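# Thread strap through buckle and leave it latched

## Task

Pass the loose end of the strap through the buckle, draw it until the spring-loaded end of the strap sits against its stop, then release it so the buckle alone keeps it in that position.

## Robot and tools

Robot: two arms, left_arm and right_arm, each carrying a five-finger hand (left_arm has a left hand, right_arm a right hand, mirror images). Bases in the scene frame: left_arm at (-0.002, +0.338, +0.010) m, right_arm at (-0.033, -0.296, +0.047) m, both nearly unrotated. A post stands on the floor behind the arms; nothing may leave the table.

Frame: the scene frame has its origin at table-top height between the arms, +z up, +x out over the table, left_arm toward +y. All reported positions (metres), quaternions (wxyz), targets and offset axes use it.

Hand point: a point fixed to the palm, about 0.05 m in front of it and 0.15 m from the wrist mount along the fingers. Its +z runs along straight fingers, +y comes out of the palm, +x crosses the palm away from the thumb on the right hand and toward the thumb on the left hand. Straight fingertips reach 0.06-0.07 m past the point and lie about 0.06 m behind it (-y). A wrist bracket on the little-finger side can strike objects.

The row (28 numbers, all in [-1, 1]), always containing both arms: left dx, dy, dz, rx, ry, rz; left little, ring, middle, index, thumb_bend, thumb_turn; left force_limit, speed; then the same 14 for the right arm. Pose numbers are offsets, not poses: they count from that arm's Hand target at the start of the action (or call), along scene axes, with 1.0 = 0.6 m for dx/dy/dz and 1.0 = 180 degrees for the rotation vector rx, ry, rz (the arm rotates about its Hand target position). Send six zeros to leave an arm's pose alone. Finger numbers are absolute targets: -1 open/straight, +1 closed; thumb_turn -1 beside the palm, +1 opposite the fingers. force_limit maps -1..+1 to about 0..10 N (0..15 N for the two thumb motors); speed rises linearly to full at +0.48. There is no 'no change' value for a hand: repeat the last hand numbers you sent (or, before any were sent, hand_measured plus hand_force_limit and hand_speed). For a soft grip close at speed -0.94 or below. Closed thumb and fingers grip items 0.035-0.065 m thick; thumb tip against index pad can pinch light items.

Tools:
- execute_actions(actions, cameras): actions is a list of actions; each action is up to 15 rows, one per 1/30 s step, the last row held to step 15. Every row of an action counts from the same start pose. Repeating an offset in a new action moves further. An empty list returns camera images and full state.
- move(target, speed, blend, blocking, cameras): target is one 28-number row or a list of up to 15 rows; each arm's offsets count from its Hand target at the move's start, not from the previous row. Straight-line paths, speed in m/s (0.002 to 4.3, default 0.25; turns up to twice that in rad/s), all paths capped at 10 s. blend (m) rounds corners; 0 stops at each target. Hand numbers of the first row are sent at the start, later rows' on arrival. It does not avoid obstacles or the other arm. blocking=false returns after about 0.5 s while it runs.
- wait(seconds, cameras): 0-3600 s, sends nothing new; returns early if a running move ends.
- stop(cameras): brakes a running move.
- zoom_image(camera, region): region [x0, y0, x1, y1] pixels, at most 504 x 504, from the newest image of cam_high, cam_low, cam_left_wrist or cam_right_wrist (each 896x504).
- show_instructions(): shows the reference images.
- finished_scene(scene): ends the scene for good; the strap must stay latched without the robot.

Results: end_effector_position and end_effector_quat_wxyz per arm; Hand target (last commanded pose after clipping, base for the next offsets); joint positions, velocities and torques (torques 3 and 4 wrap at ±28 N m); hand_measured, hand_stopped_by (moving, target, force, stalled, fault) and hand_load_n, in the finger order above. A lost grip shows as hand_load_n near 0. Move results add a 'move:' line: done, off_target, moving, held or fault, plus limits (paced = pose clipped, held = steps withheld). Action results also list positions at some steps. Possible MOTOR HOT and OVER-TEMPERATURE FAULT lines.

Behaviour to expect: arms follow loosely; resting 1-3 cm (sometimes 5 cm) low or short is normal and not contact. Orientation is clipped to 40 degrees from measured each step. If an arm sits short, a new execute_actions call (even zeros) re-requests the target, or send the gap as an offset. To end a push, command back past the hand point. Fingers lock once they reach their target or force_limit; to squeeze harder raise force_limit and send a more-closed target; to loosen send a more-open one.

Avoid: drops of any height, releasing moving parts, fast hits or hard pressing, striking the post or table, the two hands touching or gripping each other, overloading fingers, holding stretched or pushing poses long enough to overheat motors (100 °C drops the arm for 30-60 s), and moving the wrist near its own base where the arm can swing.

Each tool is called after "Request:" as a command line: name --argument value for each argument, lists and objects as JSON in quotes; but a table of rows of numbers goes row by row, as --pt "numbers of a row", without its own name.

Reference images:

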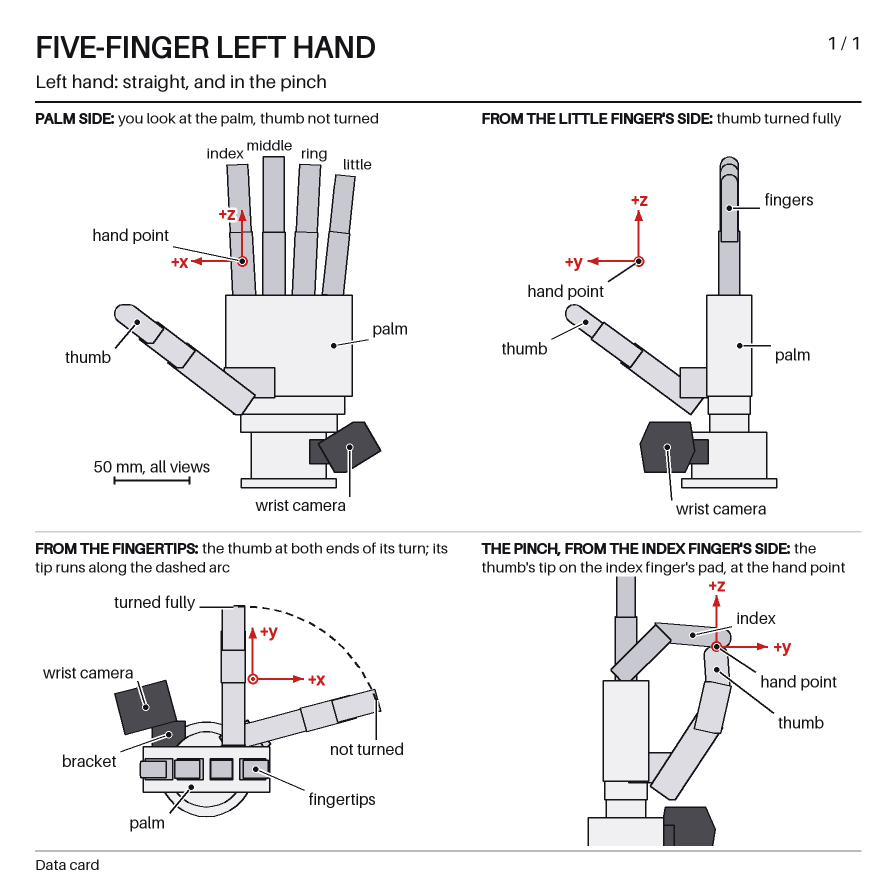

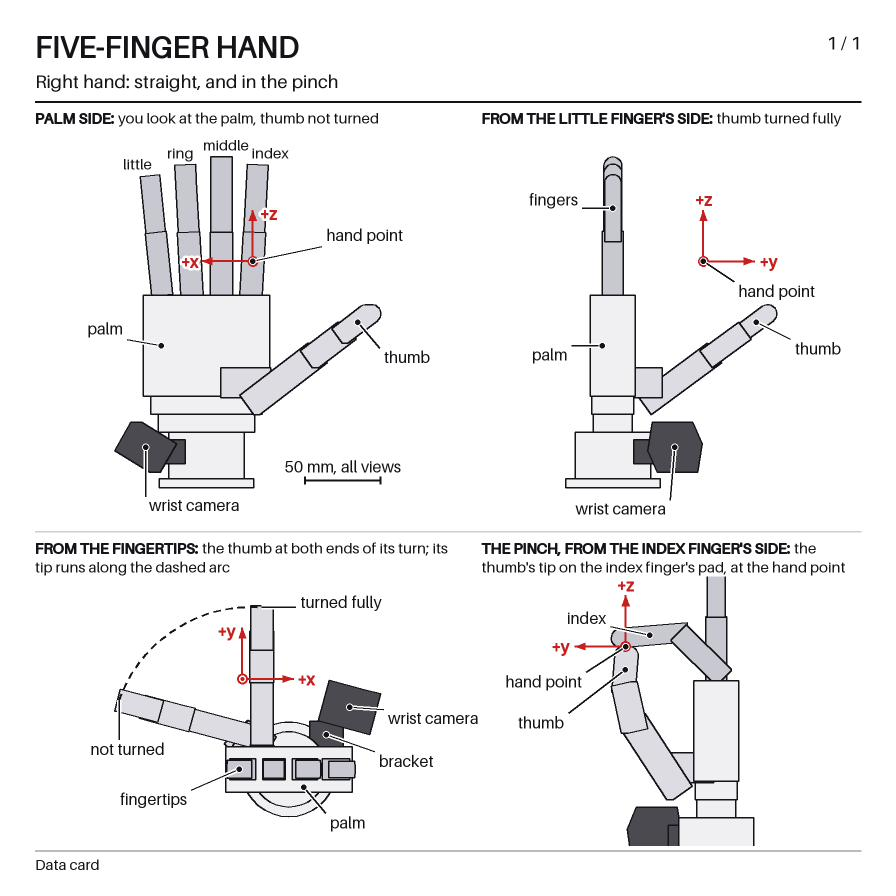

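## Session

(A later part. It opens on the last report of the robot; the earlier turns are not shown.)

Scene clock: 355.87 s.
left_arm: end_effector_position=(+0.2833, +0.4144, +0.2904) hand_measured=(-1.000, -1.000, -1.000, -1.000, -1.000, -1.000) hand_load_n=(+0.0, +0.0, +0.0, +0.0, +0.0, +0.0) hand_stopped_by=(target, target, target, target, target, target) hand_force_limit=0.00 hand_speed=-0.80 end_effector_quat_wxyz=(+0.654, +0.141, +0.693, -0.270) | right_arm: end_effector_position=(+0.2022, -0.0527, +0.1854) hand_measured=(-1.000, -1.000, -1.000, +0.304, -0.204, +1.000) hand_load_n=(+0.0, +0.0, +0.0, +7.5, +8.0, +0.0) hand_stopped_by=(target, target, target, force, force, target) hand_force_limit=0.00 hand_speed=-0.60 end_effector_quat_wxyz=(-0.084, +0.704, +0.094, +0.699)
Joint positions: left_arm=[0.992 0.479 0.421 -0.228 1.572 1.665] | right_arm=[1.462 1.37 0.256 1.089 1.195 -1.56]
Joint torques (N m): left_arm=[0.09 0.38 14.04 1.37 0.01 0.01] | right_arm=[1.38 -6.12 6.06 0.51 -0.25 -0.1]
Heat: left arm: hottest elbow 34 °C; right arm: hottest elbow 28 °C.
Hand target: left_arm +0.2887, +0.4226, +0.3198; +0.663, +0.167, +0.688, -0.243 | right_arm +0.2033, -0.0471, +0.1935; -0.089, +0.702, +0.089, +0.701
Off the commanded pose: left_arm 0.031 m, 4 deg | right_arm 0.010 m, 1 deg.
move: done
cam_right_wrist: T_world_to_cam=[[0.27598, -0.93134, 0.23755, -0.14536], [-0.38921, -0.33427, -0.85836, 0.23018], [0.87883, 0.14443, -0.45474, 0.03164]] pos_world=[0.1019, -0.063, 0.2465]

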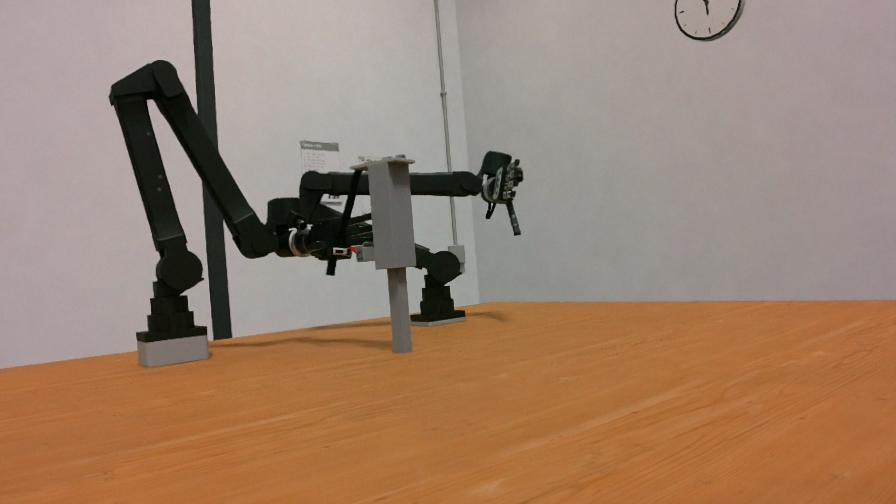

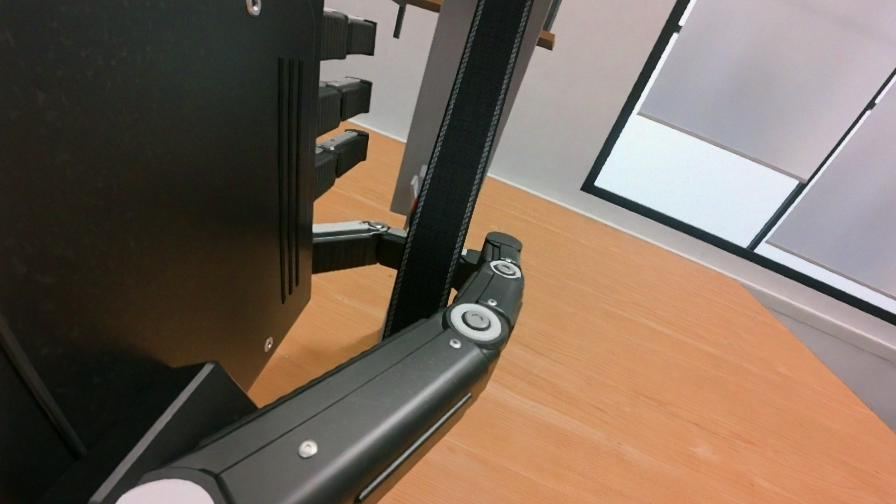

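Request:
move --target '[0,0,0,0,0,0,-1,-1,-1,-1,-1,-1,0,-0.8,0.0,0.0,0.113,0,0,0,-1,-1,-1,0.31,0.1,1,0,-0.6]' --speed 0.08 --cameras '["cam_high","cam_low","cam_right_wrist"]'

Request:
zoom_image --camera "cam_low" --region '[300, 140, 460, 300]'

Request:
zoom_image --camera "cam_right_wrist" --region '[300, 130, 600, 400]'

Request:
zoom_image --camera "cam_high" --region '[280, 90, 410, 200]'

Scene clock: 373.03 s.
left_arm: end_effector_position=(+0.2833, +0.4144, +0.2904) hand_measured=(-1.000, -1.000, -1.000, -1.000, -1.000, -1.000) hand_load_n=(+0.0, +0.0, +0.0, +0.0, +0.0, +0.0) hand_stopped_by=(target, target, target, target, target, target) hand_force_limit=0.00 hand_speed=-0.80 end_effector_quat_wxyz=(+0.654, +0.141, +0.693, -0.270) | right_arm: end_effector_position=(+0.2018, -0.0617, +0.2406) hand_measured=(-1.000, -1.000, -1.000, +0.304, -0.204, +1.000) hand_load_n=(-0.5, +0.0, +0.0, +7.0, +7.5, +0.0) hand_stopped_by=(target, target, target, force, force, target) hand_force_limit=0.00 hand_speed=-0.60 end_effector_quat_wxyz=(-0.064, +0.705, +0.113, +0.697)
Joint positions: left_arm=[0.992 0.479 0.421 -0.228 1.572 1.665] | right_arm=[1.46 1.076 0.301 0.718 1.195 -1.586]
Joint torques (N m): left_arm=[0.09 0.38 14.08 1.37 0 0.01] | right_arm=[1.49 -4.48 10.66 0.5 -0.17 0.11]
Heat: left arm: hottest elbow 35 °C; right arm: hottest elbow 28 °C.
Hand target: left_arm +0.2887, +0.4226, +0.3198; +0.663, +0.167, +0.688, -0.243 | right_arm +0.2033, -0.0471, +0.2613; -0.089, +0.702, +0.089, +0.701
Off the commanded pose: left_arm 0.031 m, 4 deg | right_arm 0.025 m, 4 deg.
move: off_target (right_arm)
cam_right_wrist: T_world_to_cam=[[0.27422, -0.91653, 0.29114, -0.1784], [-0.38751, -0.3824, -0.83881, 0.2664], [0.88014, 0.1172, -0.46003, 0.05767]] pos_world=[0.10139, -0.0684, 0.30193]

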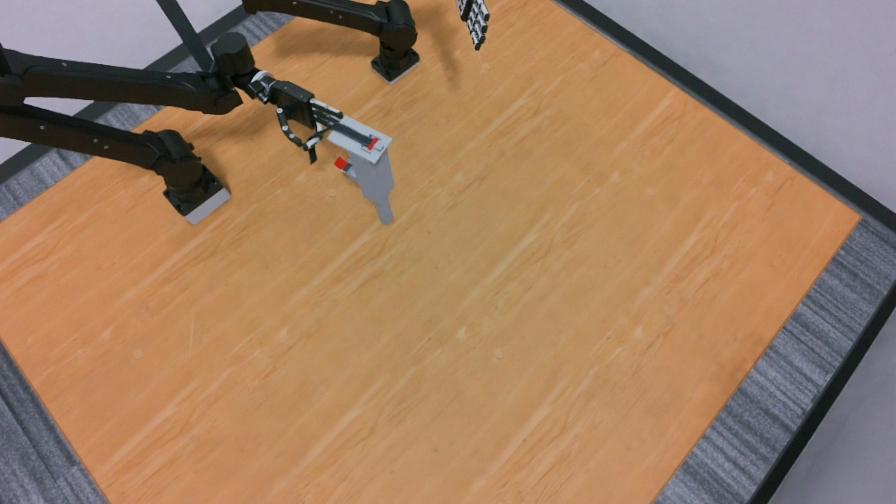

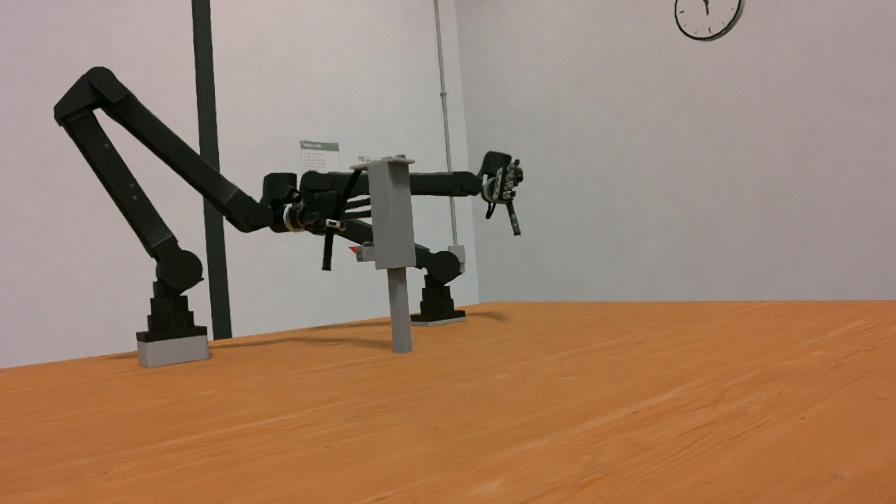

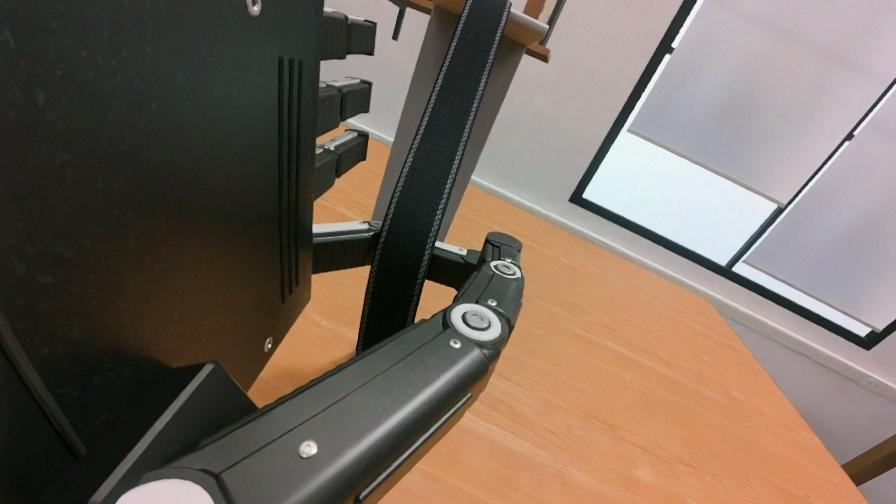

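Scaled by 3.150.

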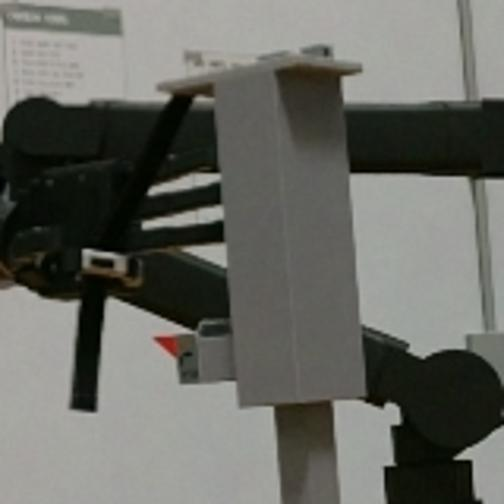

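Scaled by 1.680.

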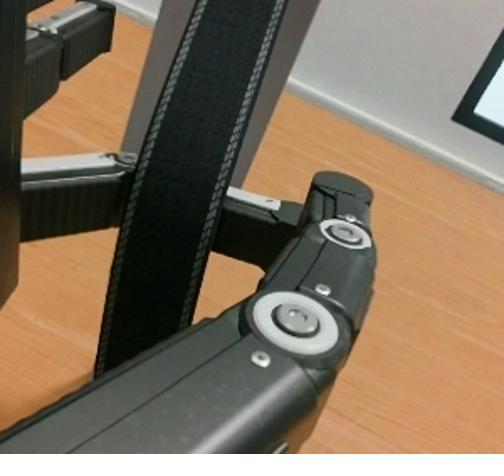

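Scaled by 3.877.

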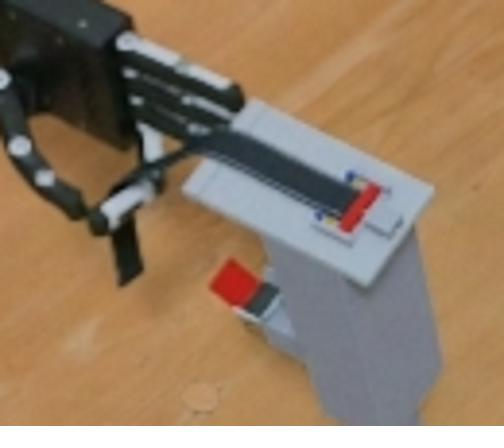

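Request:
move --pt "0 0 0 0 0 0 -1 -1 -1 -1 -1 -1 0 -0.8 0 0 0 0 0 0 -1 -1 -1 0.0 -0.6 1 0 -0.4" --pt "0 0 0 0 0 0 -1 -1 -1 -1 -1 -1 0 -0.8 -0.009 0.020 -0.069 0 0 0 -1 -1 -1 0.0 -0.6 1 0 -0.4" --speed 0.05 --cameras '["cam_low","cam_right_wrist"]'

Request:
zoom_image --camera "cam_low" --region '[300, 140, 460, 300]'

Scene clock: 395.53 s.
left_arm: end_effector_position=(+0.2833, +0.4144, +0.2904) hand_measured=(-1.000, -1.000, -1.000, -1.000, -1.000, -1.000) hand_load_n=(+0.0, +0.0, +0.0, +0.0, +0.0, +0.0) hand_stopped_by=(target, target, target, target, target, target) hand_force_limit=0.00 hand_speed=-0.80 end_effector_quat_wxyz=(+0.654, +0.141, +0.693, -0.270) | right_arm: end_effector_position=(+0.2010, -0.0470, +0.2112) hand_measured=(-1.000, -1.000, -1.000, +0.000, -0.600, +1.000) hand_load_n=(+0.0, +0.0, +0.0, +0.0, +0.0, +0.0) hand_stopped_by=(target, target, target, target, target, target) hand_force_limit=0.00 hand_speed=-0.40 end_effector_quat_wxyz=(-0.071, +0.707, +0.102, +0.696)
Joint positions: left_arm=[0.992 0.479 0.421 -0.228 1.572 1.665] | right_arm=[1.47 1.249 0.301 0.891 1.208 -1.558]
Joint torques (N m): left_arm=[0.03 0.38 14.06 1.39 0 0] | right_arm=[2.26 -3.9 7.8 2.06 0.25 -0.05]
Heat: left arm: hottest elbow 35 °C; right arm: hottest elbow 29 °C.
Hand target: left_arm +0.2887, +0.4226, +0.3198; +0.663, +0.167, +0.688, -0.243 | right_arm +0.1979, -0.0351, +0.2199; -0.089, +0.702, +0.089, +0.701
Off the commanded pose: left_arm 0.031 m, 4 deg | right_arm 0.015 m, 3 deg.
move: off_target (right_arm)
cam_right_wrist: T_world_to_cam=[[0.27114, -0.92536, 0.26494, -0.15044], [-0.39452, -0.35791, -0.84632, 0.25124], [0.87797, 0.12495, -0.46212, 0.04443]] pos_world=[0.1009, -0.05484, 0.27302]

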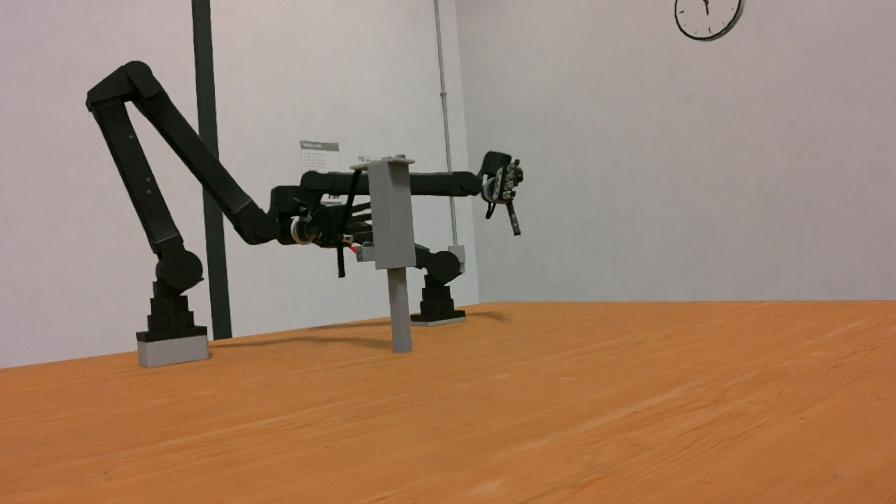

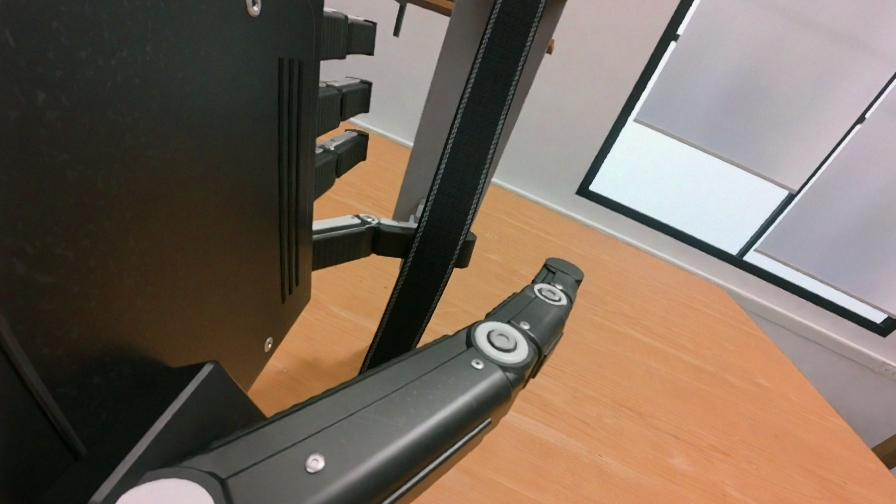

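Scaled by 3.150.

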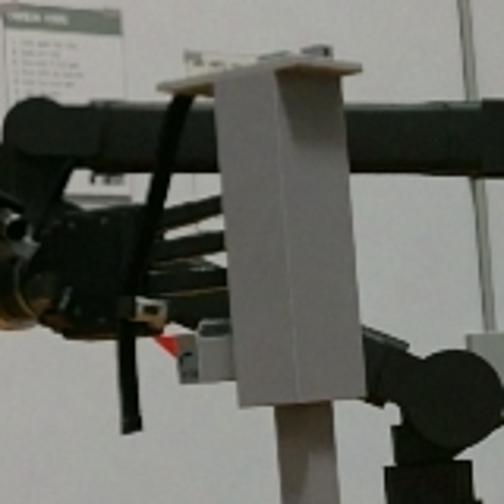

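Request:
move --pt "0 0 0 0 0 0 -1 -1 -1 -1 -1 -1 0 -0.8 -0.004 0.017 -0.022 0 0 0 -1 -1 -1 0.0 -0.6 1 0 -0.4" --speed 0.05 --cameras '["cam_low","cam_right_wrist"]'

Request:
zoom_image --camera "cam_low" --region '[300, 140, 460, 300]'

Scene clock: 400.50 s.
left_arm: end_effector_position=(+0.2833, +0.4144, +0.2904) hand_measured=(-1.000, -1.000, -1.000, -1.000, -1.000, -1.000) hand_load_n=(+0.0, +0.0, +0.0, +0.0, +0.0, +0.0) hand_stopped_by=(target, target, target, target, target, target) hand_force_limit=0.00 hand_speed=-0.80 end_effector_quat_wxyz=(+0.654, +0.141, +0.693, -0.270) | right_arm: end_effector_position=(+0.1967, -0.0403, +0.1957) hand_measured=(-1.000, -1.000, -1.000, +0.000, -0.600, +1.000) hand_load_n=(+0.0, +0.0, +0.0, +0.0, +0.0, +0.5) hand_stopped_by=(target, target, target, target, target, target) hand_force_limit=0.00 hand_speed=-0.40 end_effector_quat_wxyz=(-0.069, +0.707, +0.108, +0.695)
Joint positions: left_arm=[0.992 0.479 0.421 -0.228 1.572 1.665] | right_arm=[1.488 1.335 0.301 0.965 1.221 -1.558]
Joint torques (N m): left_arm=[0.15 0.5 14.04 1.43 0 0.01] | right_arm=[2.32 -4.37 8.1 2.02 0.26 -0.04]
Heat: left arm: hottest elbow 35 °C; right arm: hottest elbow 29 °C.
Hand target: left_arm +0.2887, +0.4226, +0.3198; +0.663, +0.167, +0.688, -0.243 | right_arm +0.1955, -0.0249, +0.2067; -0.089, +0.702, +0.089, +0.701
Off the commanded pose: left_arm 0.031 m, 4 deg | right_arm 0.019 m, 3 deg.
move: off_target (right_arm)
cam_right_wrist: T_world_to_cam=[[0.27703, -0.92033, 0.27613, -0.14213], [-0.39265, -0.37072, -0.84166, 0.23701], [0.87697, 0.12474, -0.46406, 0.04074]] pos_world=[0.09671, -0.04802, 0.25763]

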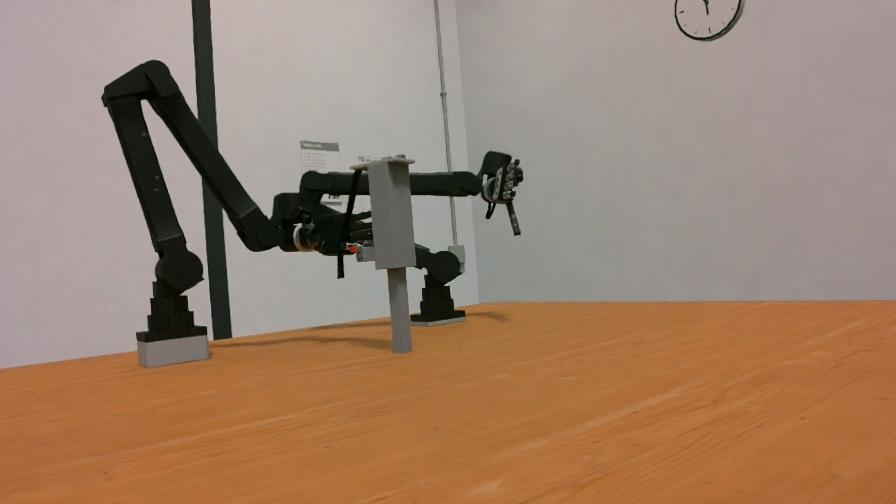

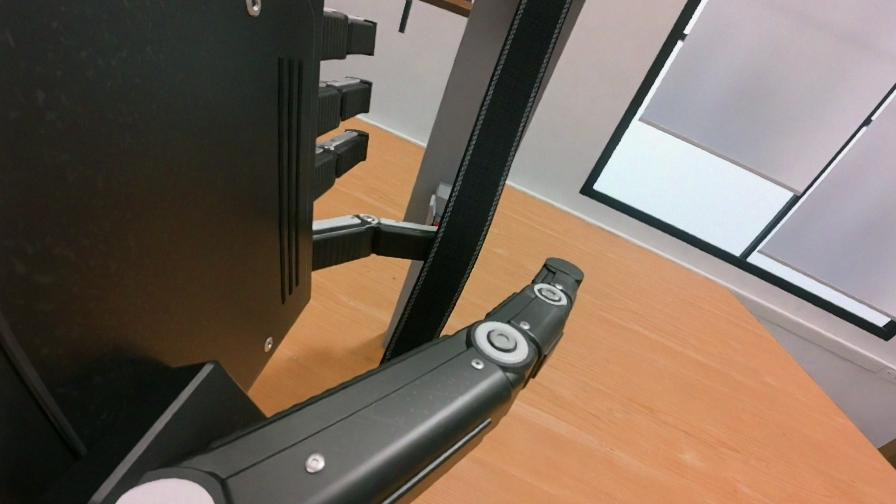

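Scaled by 3.150.

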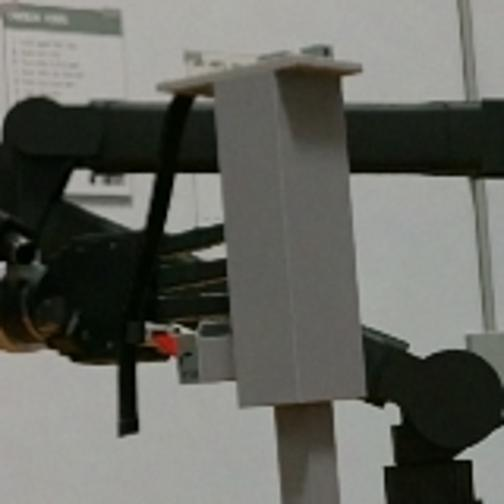

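Request:
move --pt "0 0 0 0 0 0 -1 -1 -1 -1 -1 -1 0 -0.8 0 0 0 0 0 0 -1 -1 -1 0.0 0.05 1 0 -0.4" --pt "0 0 0 0 0 0 -1 -1 -1 -1 -1 -1 0 -0.8 0 0 0 0 0 0 -1 -1 -1 0.4 0.05 1 0.0 -0.6" --speed 0.05 --cameras '["cam_low","cam_right_wrist"]'

Request:
zoom_image --camera "cam_low" --region '[300, 140, 460, 300]'

Request:
zoom_image --camera "cam_right_wrist" --region '[300, 130, 600, 400]'

Scene clock: 407.40 s.
left_arm: end_effector_position=(+0.2833, +0.4144, +0.2904) hand_measured=(-1.000, -1.000, -1.000, -1.000, -1.000, -1.000) hand_load_n=(+0.0, +0.0, +0.0, +0.0, +0.0, +0.0) hand_stopped_by=(target, target, target, target, target, target) hand_force_limit=0.00 hand_speed=-0.80 end_effector_quat_wxyz=(+0.654, +0.141, +0.693, -0.270) | right_arm: end_effector_position=(+0.1967, -0.0406, +0.1957) hand_measured=(-1.000, -1.000, -1.000, +0.214, +0.050, +1.000) hand_load_n=(+0.0, +0.0, +0.0, +6.5, +1.0, +0.0) hand_stopped_by=(target, target, target, force, target, target) hand_force_limit=0.00 hand_speed=-0.60 end_effector_quat_wxyz=(-0.069, +0.707, +0.108, +0.695)
Joint positions: left_arm=[0.992 0.479 0.421 -0.228 1.572 1.665] | right_arm=[1.488 1.335 0.301 0.965 1.222 -1.558]
Joint torques (N m): left_arm=[0.09 0.5 14.06 1.39 0 0.01] | right_arm=[2.37 -4.42 8.09 2.11 0.26 -0.04]
Heat: left arm: hottest elbow 35 °C; right arm: hottest elbow 29 °C.
Hand target: left_arm +0.2887, +0.4226, +0.3198; +0.663, +0.167, +0.688, -0.243 | right_arm +0.1955, -0.0249, +0.2067; -0.089, +0.702, +0.089, +0.701
Off the commanded pose: left_arm 0.031 m, 4 deg | right_arm 0.019 m, 3 deg.
move: done; target 2's new numbers were sent with right_arm's hand 0.019 m and 3 deg from that target
cam_right_wrist: T_world_to_cam=[[0.2755, -0.92079, 0.27612, -0.14218], [-0.39318, -0.37004, -0.84171, 0.23703], [0.87722, 0.12333, -0.46398, 0.04065]] pos_world=[0.09671, -0.04822, 0.25763]

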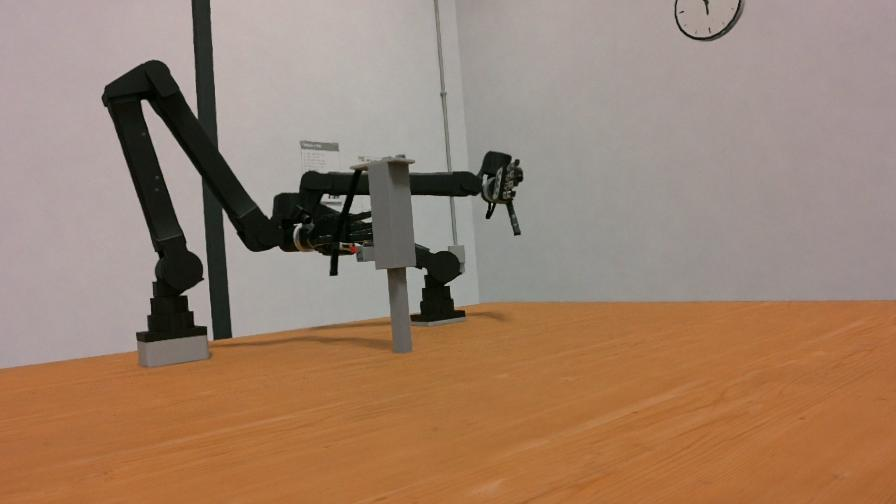

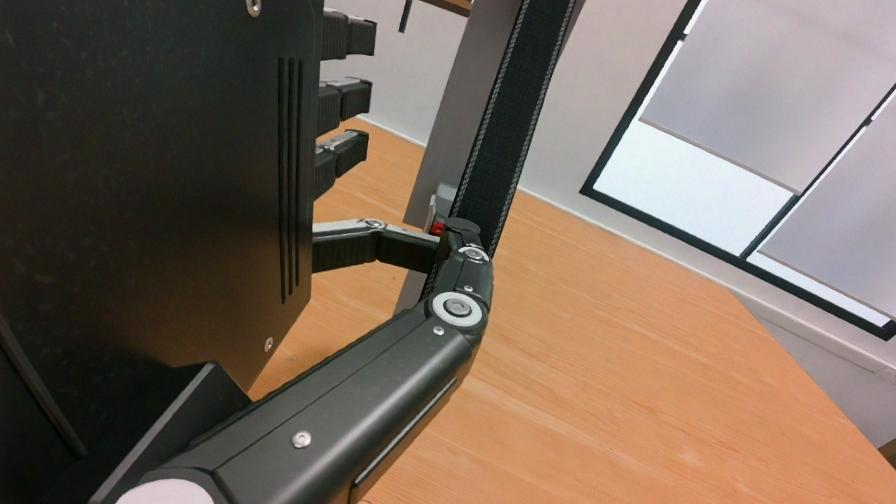

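Scaled by 3.150.

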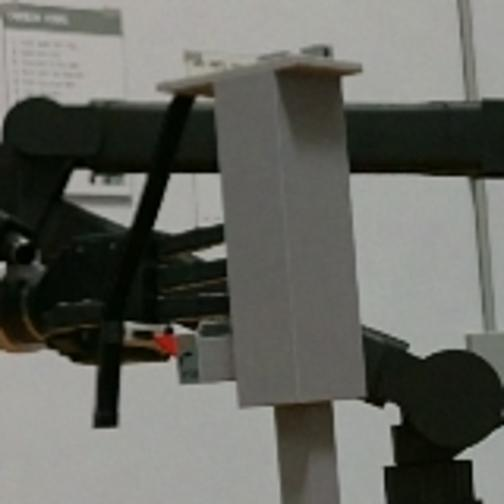

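Scaled by 1.680.

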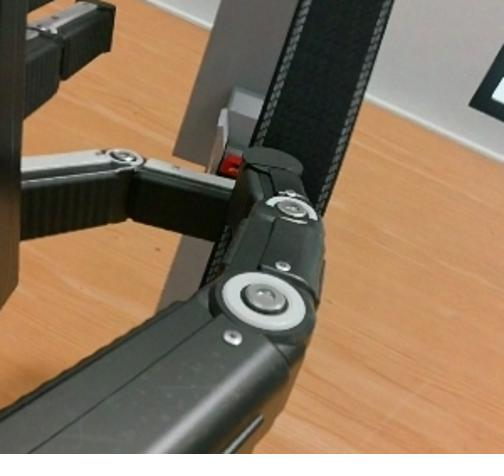

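Request:
move --pt "0 0 0 0 0 0 -1 -1 -1 -1 -1 -1 0 -0.8 0 0 0 0 0 0 -1 -1 -1 0.5 0.05 1 0.5 -0.6" --pt "0 0 0 0 0 0 -1 -1 -1 -1 -1 -1 0 -0.8 0 0.012 0.10 0 0 0 -1 -1 -1 0.5 0.05 1 0.5 -0.6" --speed 0.06 --cameras '["cam_high","cam_low","cam_right_wrist"]'

Request:
zoom_image --camera "cam_low" --region '[300, 140, 460, 300]'

Request:
zoom_image --camera "cam_high" --region '[280, 90, 410, 200]'

Scene clock: 417.33 s.
left_arm: end_effector_position=(+0.2833, +0.4144, +0.2904) hand_measured=(-1.000, -1.000, -1.000, -1.000, -1.000, -1.000) hand_load_n=(+0.0, +0.0, +0.0, +0.0, +0.0, +0.0) hand_stopped_by=(target, target, target, target, target, target) hand_force_limit=0.00 hand_speed=-0.80 end_effector_quat_wxyz=(+0.654, +0.141, +0.693, -0.270) | right_arm: end_effector_position=(+0.1984, -0.0334, +0.2447) hand_measured=(-1.000, -1.000, -1.000, +0.238, +0.050, +1.000) hand_load_n=(+0.0, +0.0, +0.0, +13.0, +2.5, +0.0) hand_stopped_by=(target, target, target, force, target, target) hand_force_limit=0.50 hand_speed=-0.60 end_effector_quat_wxyz=(-0.067, +0.706, +0.106, +0.697)
Joint positions: left_arm=[0.992 0.479 0.421 -0.228 1.572 1.665] | right_arm=[1.485 1.163 0.373 0.732 1.224 -1.569]
Joint torques (N m): left_arm=[0.09 0.5 14.05 1.37 0 0] | right_arm=[2.26 -5.6 10.59 0.49 0.23 -0.02]
Heat: left arm: hottest elbow 35 °C; right arm: hottest elbow 29 °C.
Hand target: left_arm +0.2887, +0.4226, +0.3198; +0.663, +0.167, +0.688, -0.243 | right_arm +0.1955, -0.0177, +0.2667; -0.089, +0.702, +0.089, +0.701
Off the commanded pose: left_arm 0.031 m, 4 deg | right_arm 0.027 m, 3 deg.
move: off_target (right_arm)
cam_right_wrist: T_world_to_cam=[[0.27048, -0.92205, 0.2769, -0.14869], [-0.39157, -0.36812, -0.84331, 0.28174], [0.8795, 0.11968, -0.46061, 0.05962]] pos_world=[0.0981, -0.04052, 0.30623]

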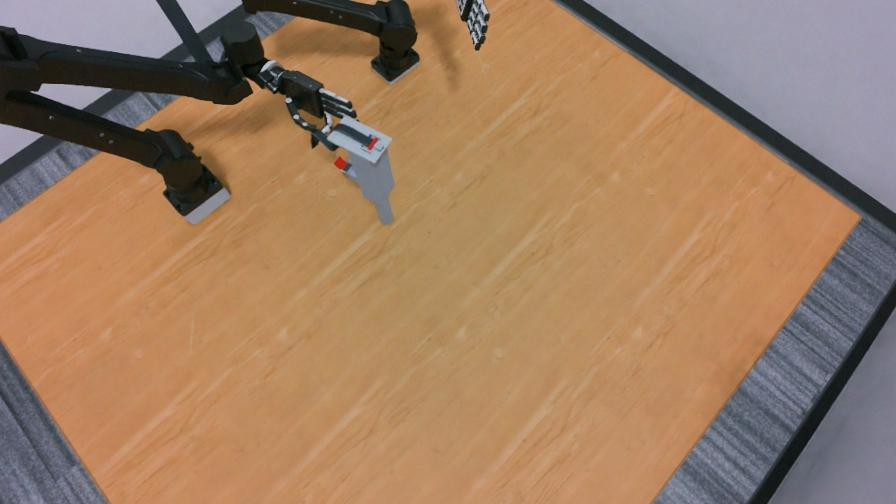

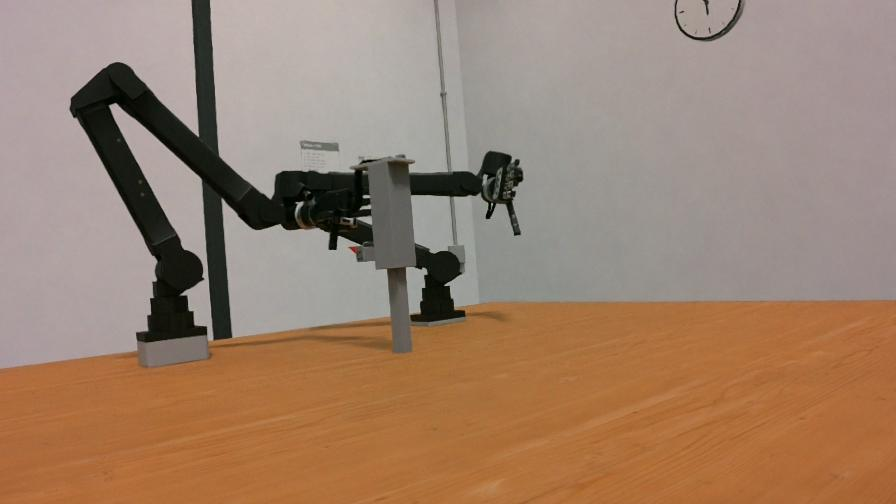

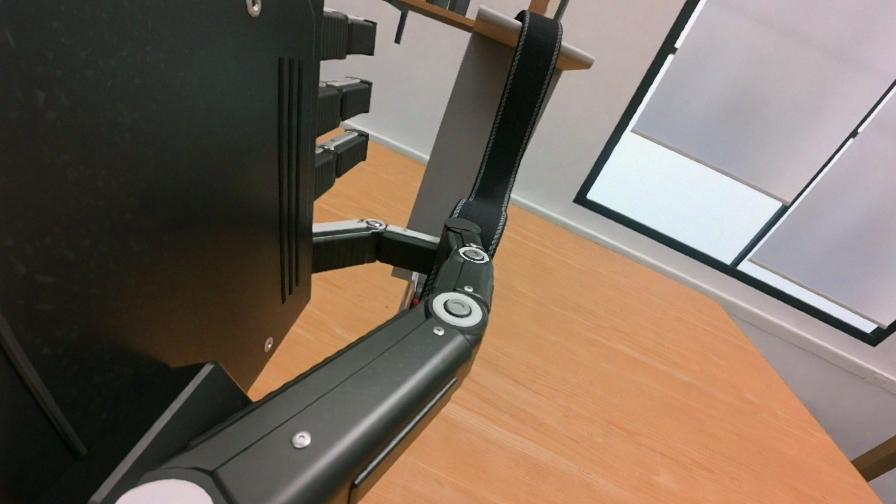

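Scaled by 3.150.

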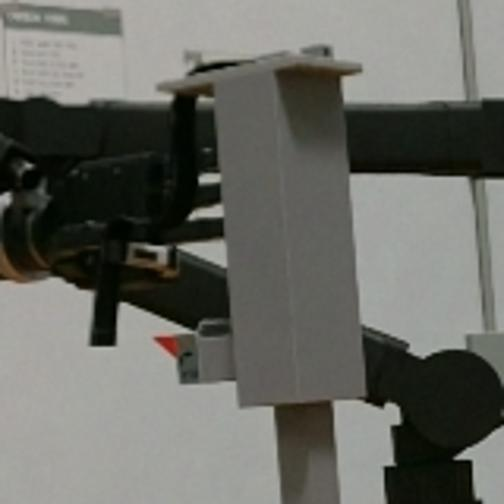

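Scaled by 3.877.

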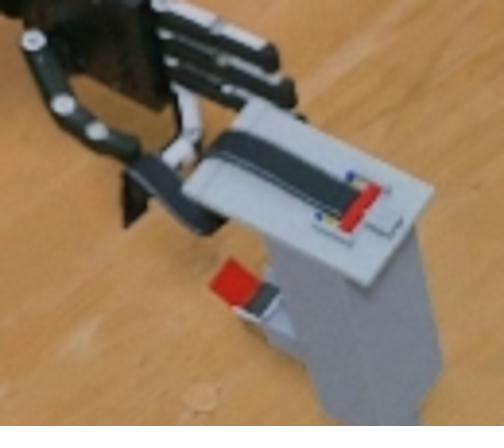

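Request:
move --pt "0 0 0 0 0 0 -1 -1 -1 -1 -1 -1 0 -0.8 0.0 0.0 0.0417 0 0 0 -1 -1 -1 0.5 0.05 1 0.5 -0.6" --pt "0 0 0 0 0 0 -1 -1 -1 -1 -1 -1 0 -0.8 0.0645 0.0167 0.0417 0 0 0 -1 -1 -1 0.5 0.05 1 0.5 -0.6" --speed 0.06 --cameras '["cam_high","cam_low","cam_right_wrist"]'

Request:
zoom_image --camera "cam_low" --region '[320, 150, 420, 280]'

Request:
zoom_image --camera "cam_high" --region '[300, 110, 400, 190]'

Scene clock: 442.63 s.
left_arm: end_effector_position=(+0.2833, +0.4144, +0.2904) hand_measured=(-1.000, -1.000, -1.000, -1.000, -1.000, -1.000) hand_load_n=(+0.0, +0.0, +0.0, +0.0, +0.0, +0.0) hand_stopped_by=(target, target, target, target, target, target) hand_force_limit=0.00 hand_speed=-0.80 end_effector_quat_wxyz=(+0.654, +0.141, +0.693, -0.270) | right_arm: end_effector_position=(+0.2275, -0.0212, +0.2718) hand_measured=(-1.000, -1.000, -1.000, +0.238, +0.050, +1.000) hand_load_n=(+0.0, +0.0, +0.0, +13.0, +2.5, +0.0) hand_stopped_by=(target, target, target, force, target, target) hand_force_limit=0.50 hand_speed=-0.60 end_effector_quat_wxyz=(-0.075, +0.707, +0.109, +0.695)
Joint positions: left_arm=[0.992 0.479 0.421 -0.228 1.572 1.665] | right_arm=[1.388 1.122 0.444 0.626 1.112 -1.569]
Joint torques (N m): left_arm=[0.03 0.44 14.05 1.39 0 0] | right_arm=[0.09 -3.96 11.45 1.2 -0.23 -0.01]
Heat: left arm: hottest elbow 35 °C; right arm: hottest elbow 30 °C.
Hand target: left_arm +0.2887, +0.4226, +0.3198; +0.663, +0.167, +0.688, -0.243 | right_arm +0.2342, -0.0077, +0.2917; -0.089, +0.702, +0.089, +0.701
Off the commanded pose: left_arm 0.031 m, 4 deg | right_arm 0.025 m, 3 deg.
move: off_target (right_arm)
cam_right_wrist: T_world_to_cam=[[0.28591, -0.91971, 0.26904, -0.15412], [-0.39045, -0.3682, -0.84379, 0.32037], [0.87511, 0.1362, -0.46437, 0.04746]] pos_world=[0.12762, -0.03025, 0.33383]

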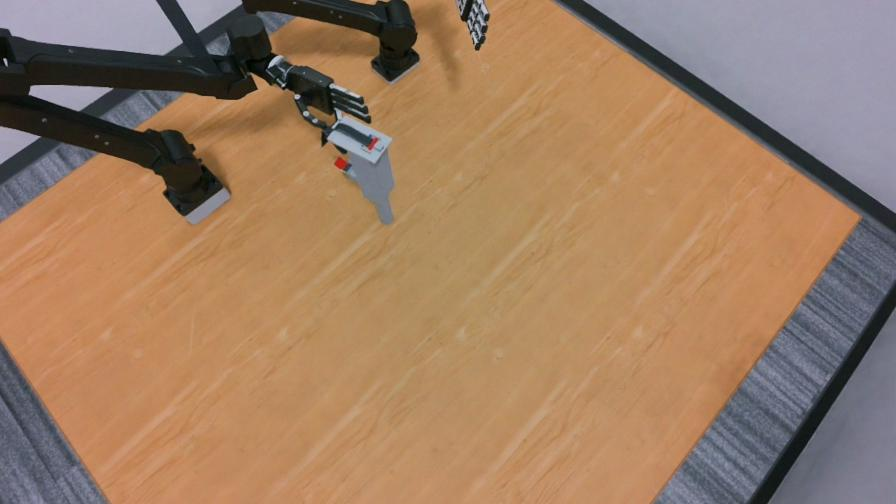

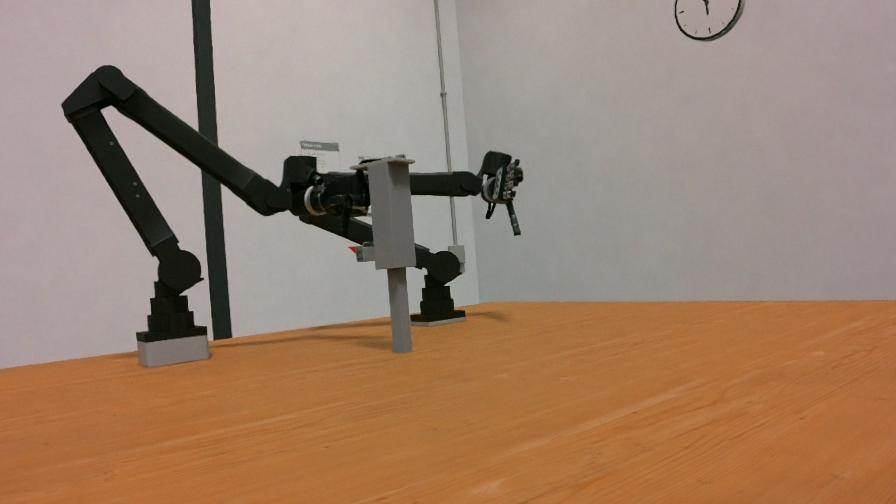

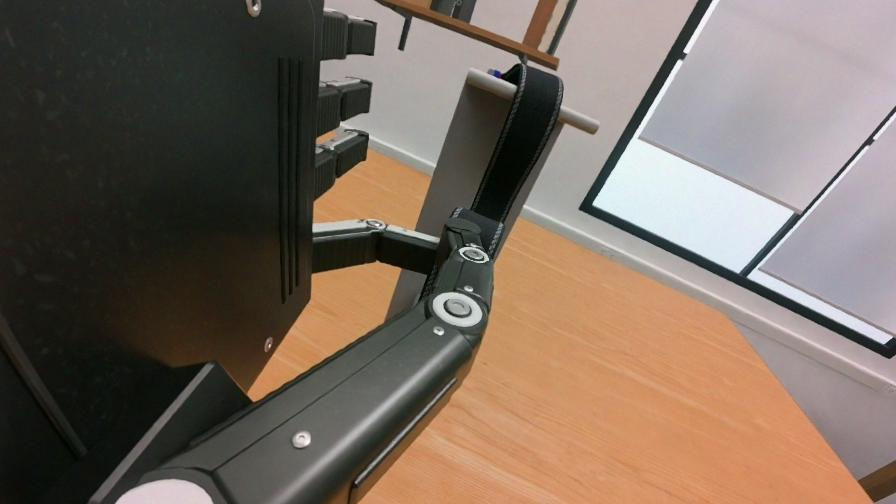

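Scaled by 3.877.

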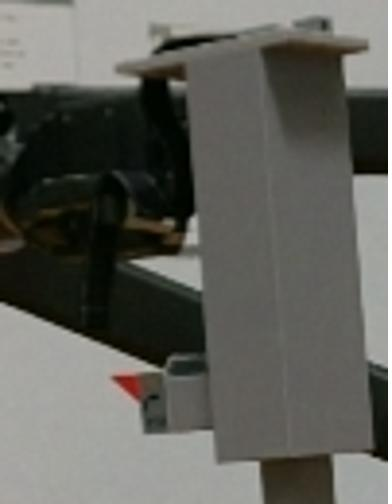

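Scaled by 5.040.

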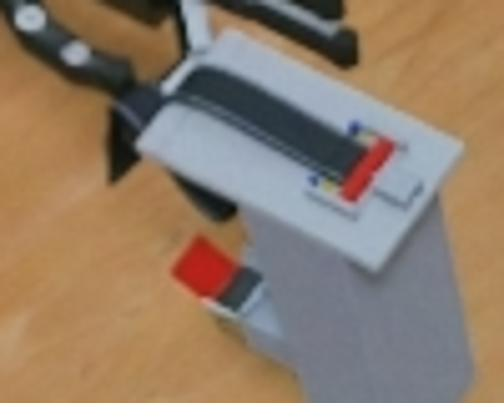

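Request:
move --pt "0 0 0 0 0 0 -1 -1 -1 -1 -1 -1 0 -0.8 -0.1125 -0.045 0.063 0 0 0 -1 -1 -1 0.5 0.05 1 0.5 -0.6" --pt "0 0 0 0 0 0 -1 -1 -1 -1 -1 -1 0 -0.8 -0.1125 -0.045 0.247 0 0 0 -1 -1 -1 0.5 0.05 1 0.5 -0.6" --speed 0.08 --blend 0.02 --cameras '["cam_high","cam_low","cam_right_wrist"]'

Request:
zoom_image --camera "cam_low" --region '[280, 80, 440, 280]'

Request:
zoom_image --camera "cam_high" --region '[260, 60, 400, 190]'

Scene clock: 470.67 s.
left_arm: end_effector_position=(+0.2833, +0.4144, +0.2904) hand_measured=(-1.000, -1.000, -1.000, -1.000, -1.000, -1.000) hand_load_n=(+0.0, +0.0, +0.0, +0.0, +0.0, +0.0) hand_stopped_by=(target, target, target, target, target, target) hand_force_limit=0.00 hand_speed=-0.80 end_effector_quat_wxyz=(+0.654, +0.141, +0.693, -0.270) | right_arm: end_effector_position=(+0.1696, -0.0378, +0.4105) hand_measured=(-1.000, -1.000, -1.000, +0.238, +0.050, +1.000) hand_load_n=(+0.0, +0.0, +0.0, +13.0, +2.5, +0.0) hand_stopped_by=(target, target, target, force, target, target) hand_force_limit=0.50 hand_speed=-0.60 end_effector_quat_wxyz=(-0.061, +0.703, +0.116, +0.699)
Joint positions: left_arm=[0.992 0.479 0.421 -0.228 1.572 1.665] | right_arm=[1.591 0.84 0.681 0.095 1.325 -1.586]
Joint torques (N m): left_arm=[0.03 0.38 14.05 1.39 0 0] | right_arm=[2.26 -3.66 13.53 0.42 0.22 0.11]
Heat: left arm: hottest elbow 35 °C; right arm: hottest elbow 31 °C.
Hand target: left_arm +0.2887, +0.4226, +0.3198; +0.663, +0.167, +0.688, -0.243 | right_arm +0.1667, -0.0347, +0.4399; -0.089, +0.702, +0.089, +0.701
Off the commanded pose: left_arm 0.031 m, 4 deg | right_arm 0.030 m, 4 deg.
move: off_target (right_arm)
cam_right_wrist: T_world_to_cam=[[0.27226, -0.91454, 0.29914, -0.19998], [-0.38122, -0.38797, -0.83914, 0.4045], [0.88348, 0.11443, -0.45427, 0.15843]] pos_world=[0.06868, -0.04409, 0.47122]

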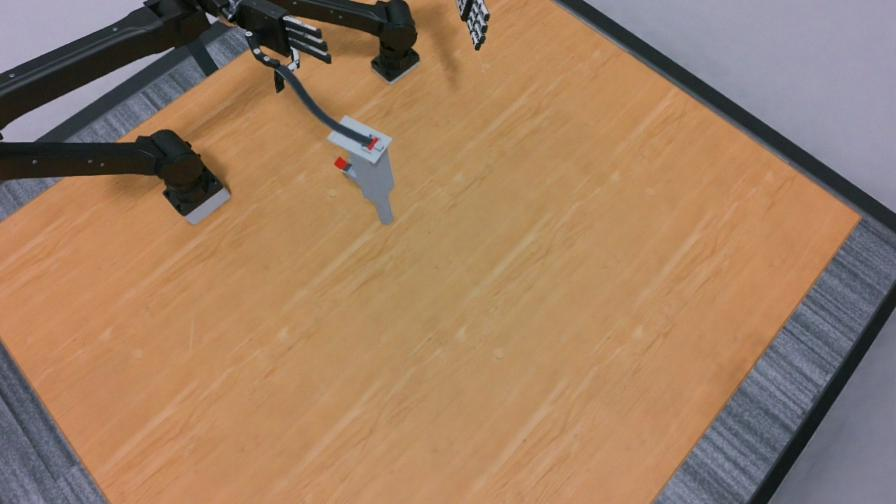

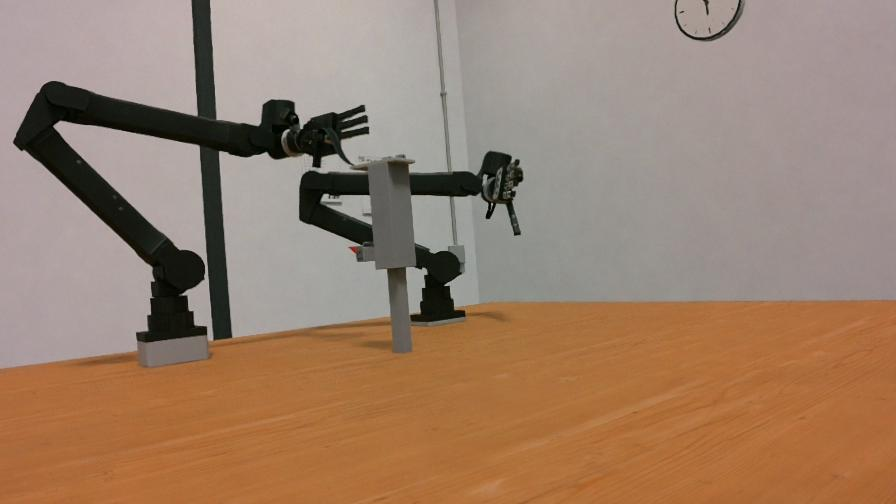

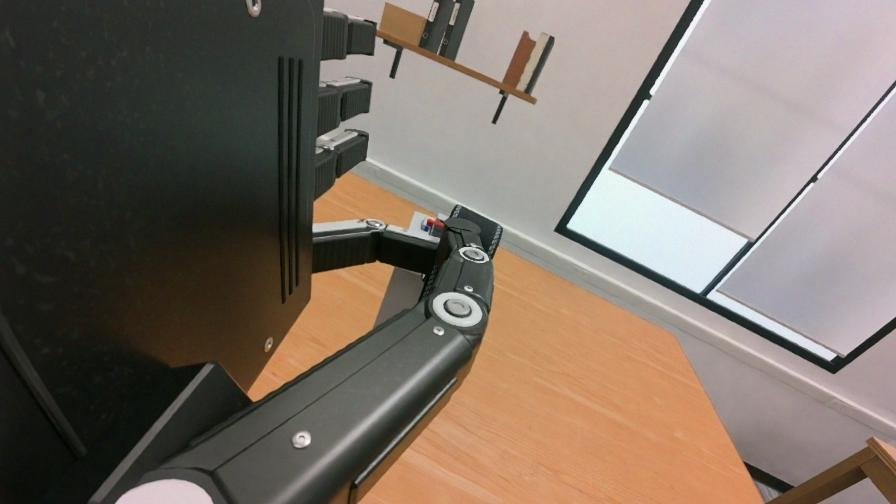

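Scaled by 2.520.

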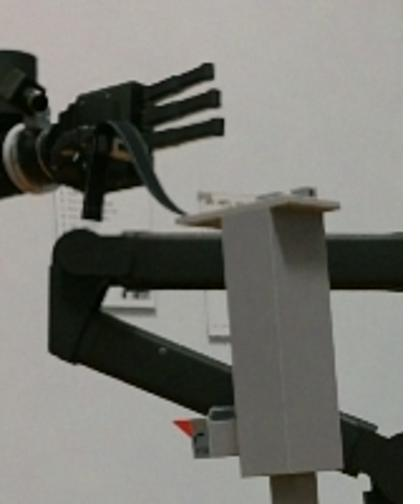

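Scaled by 3.600.

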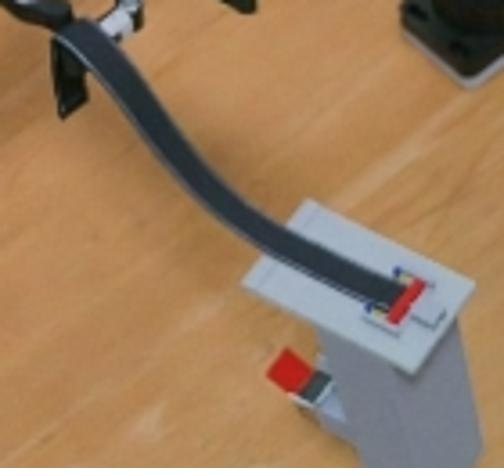

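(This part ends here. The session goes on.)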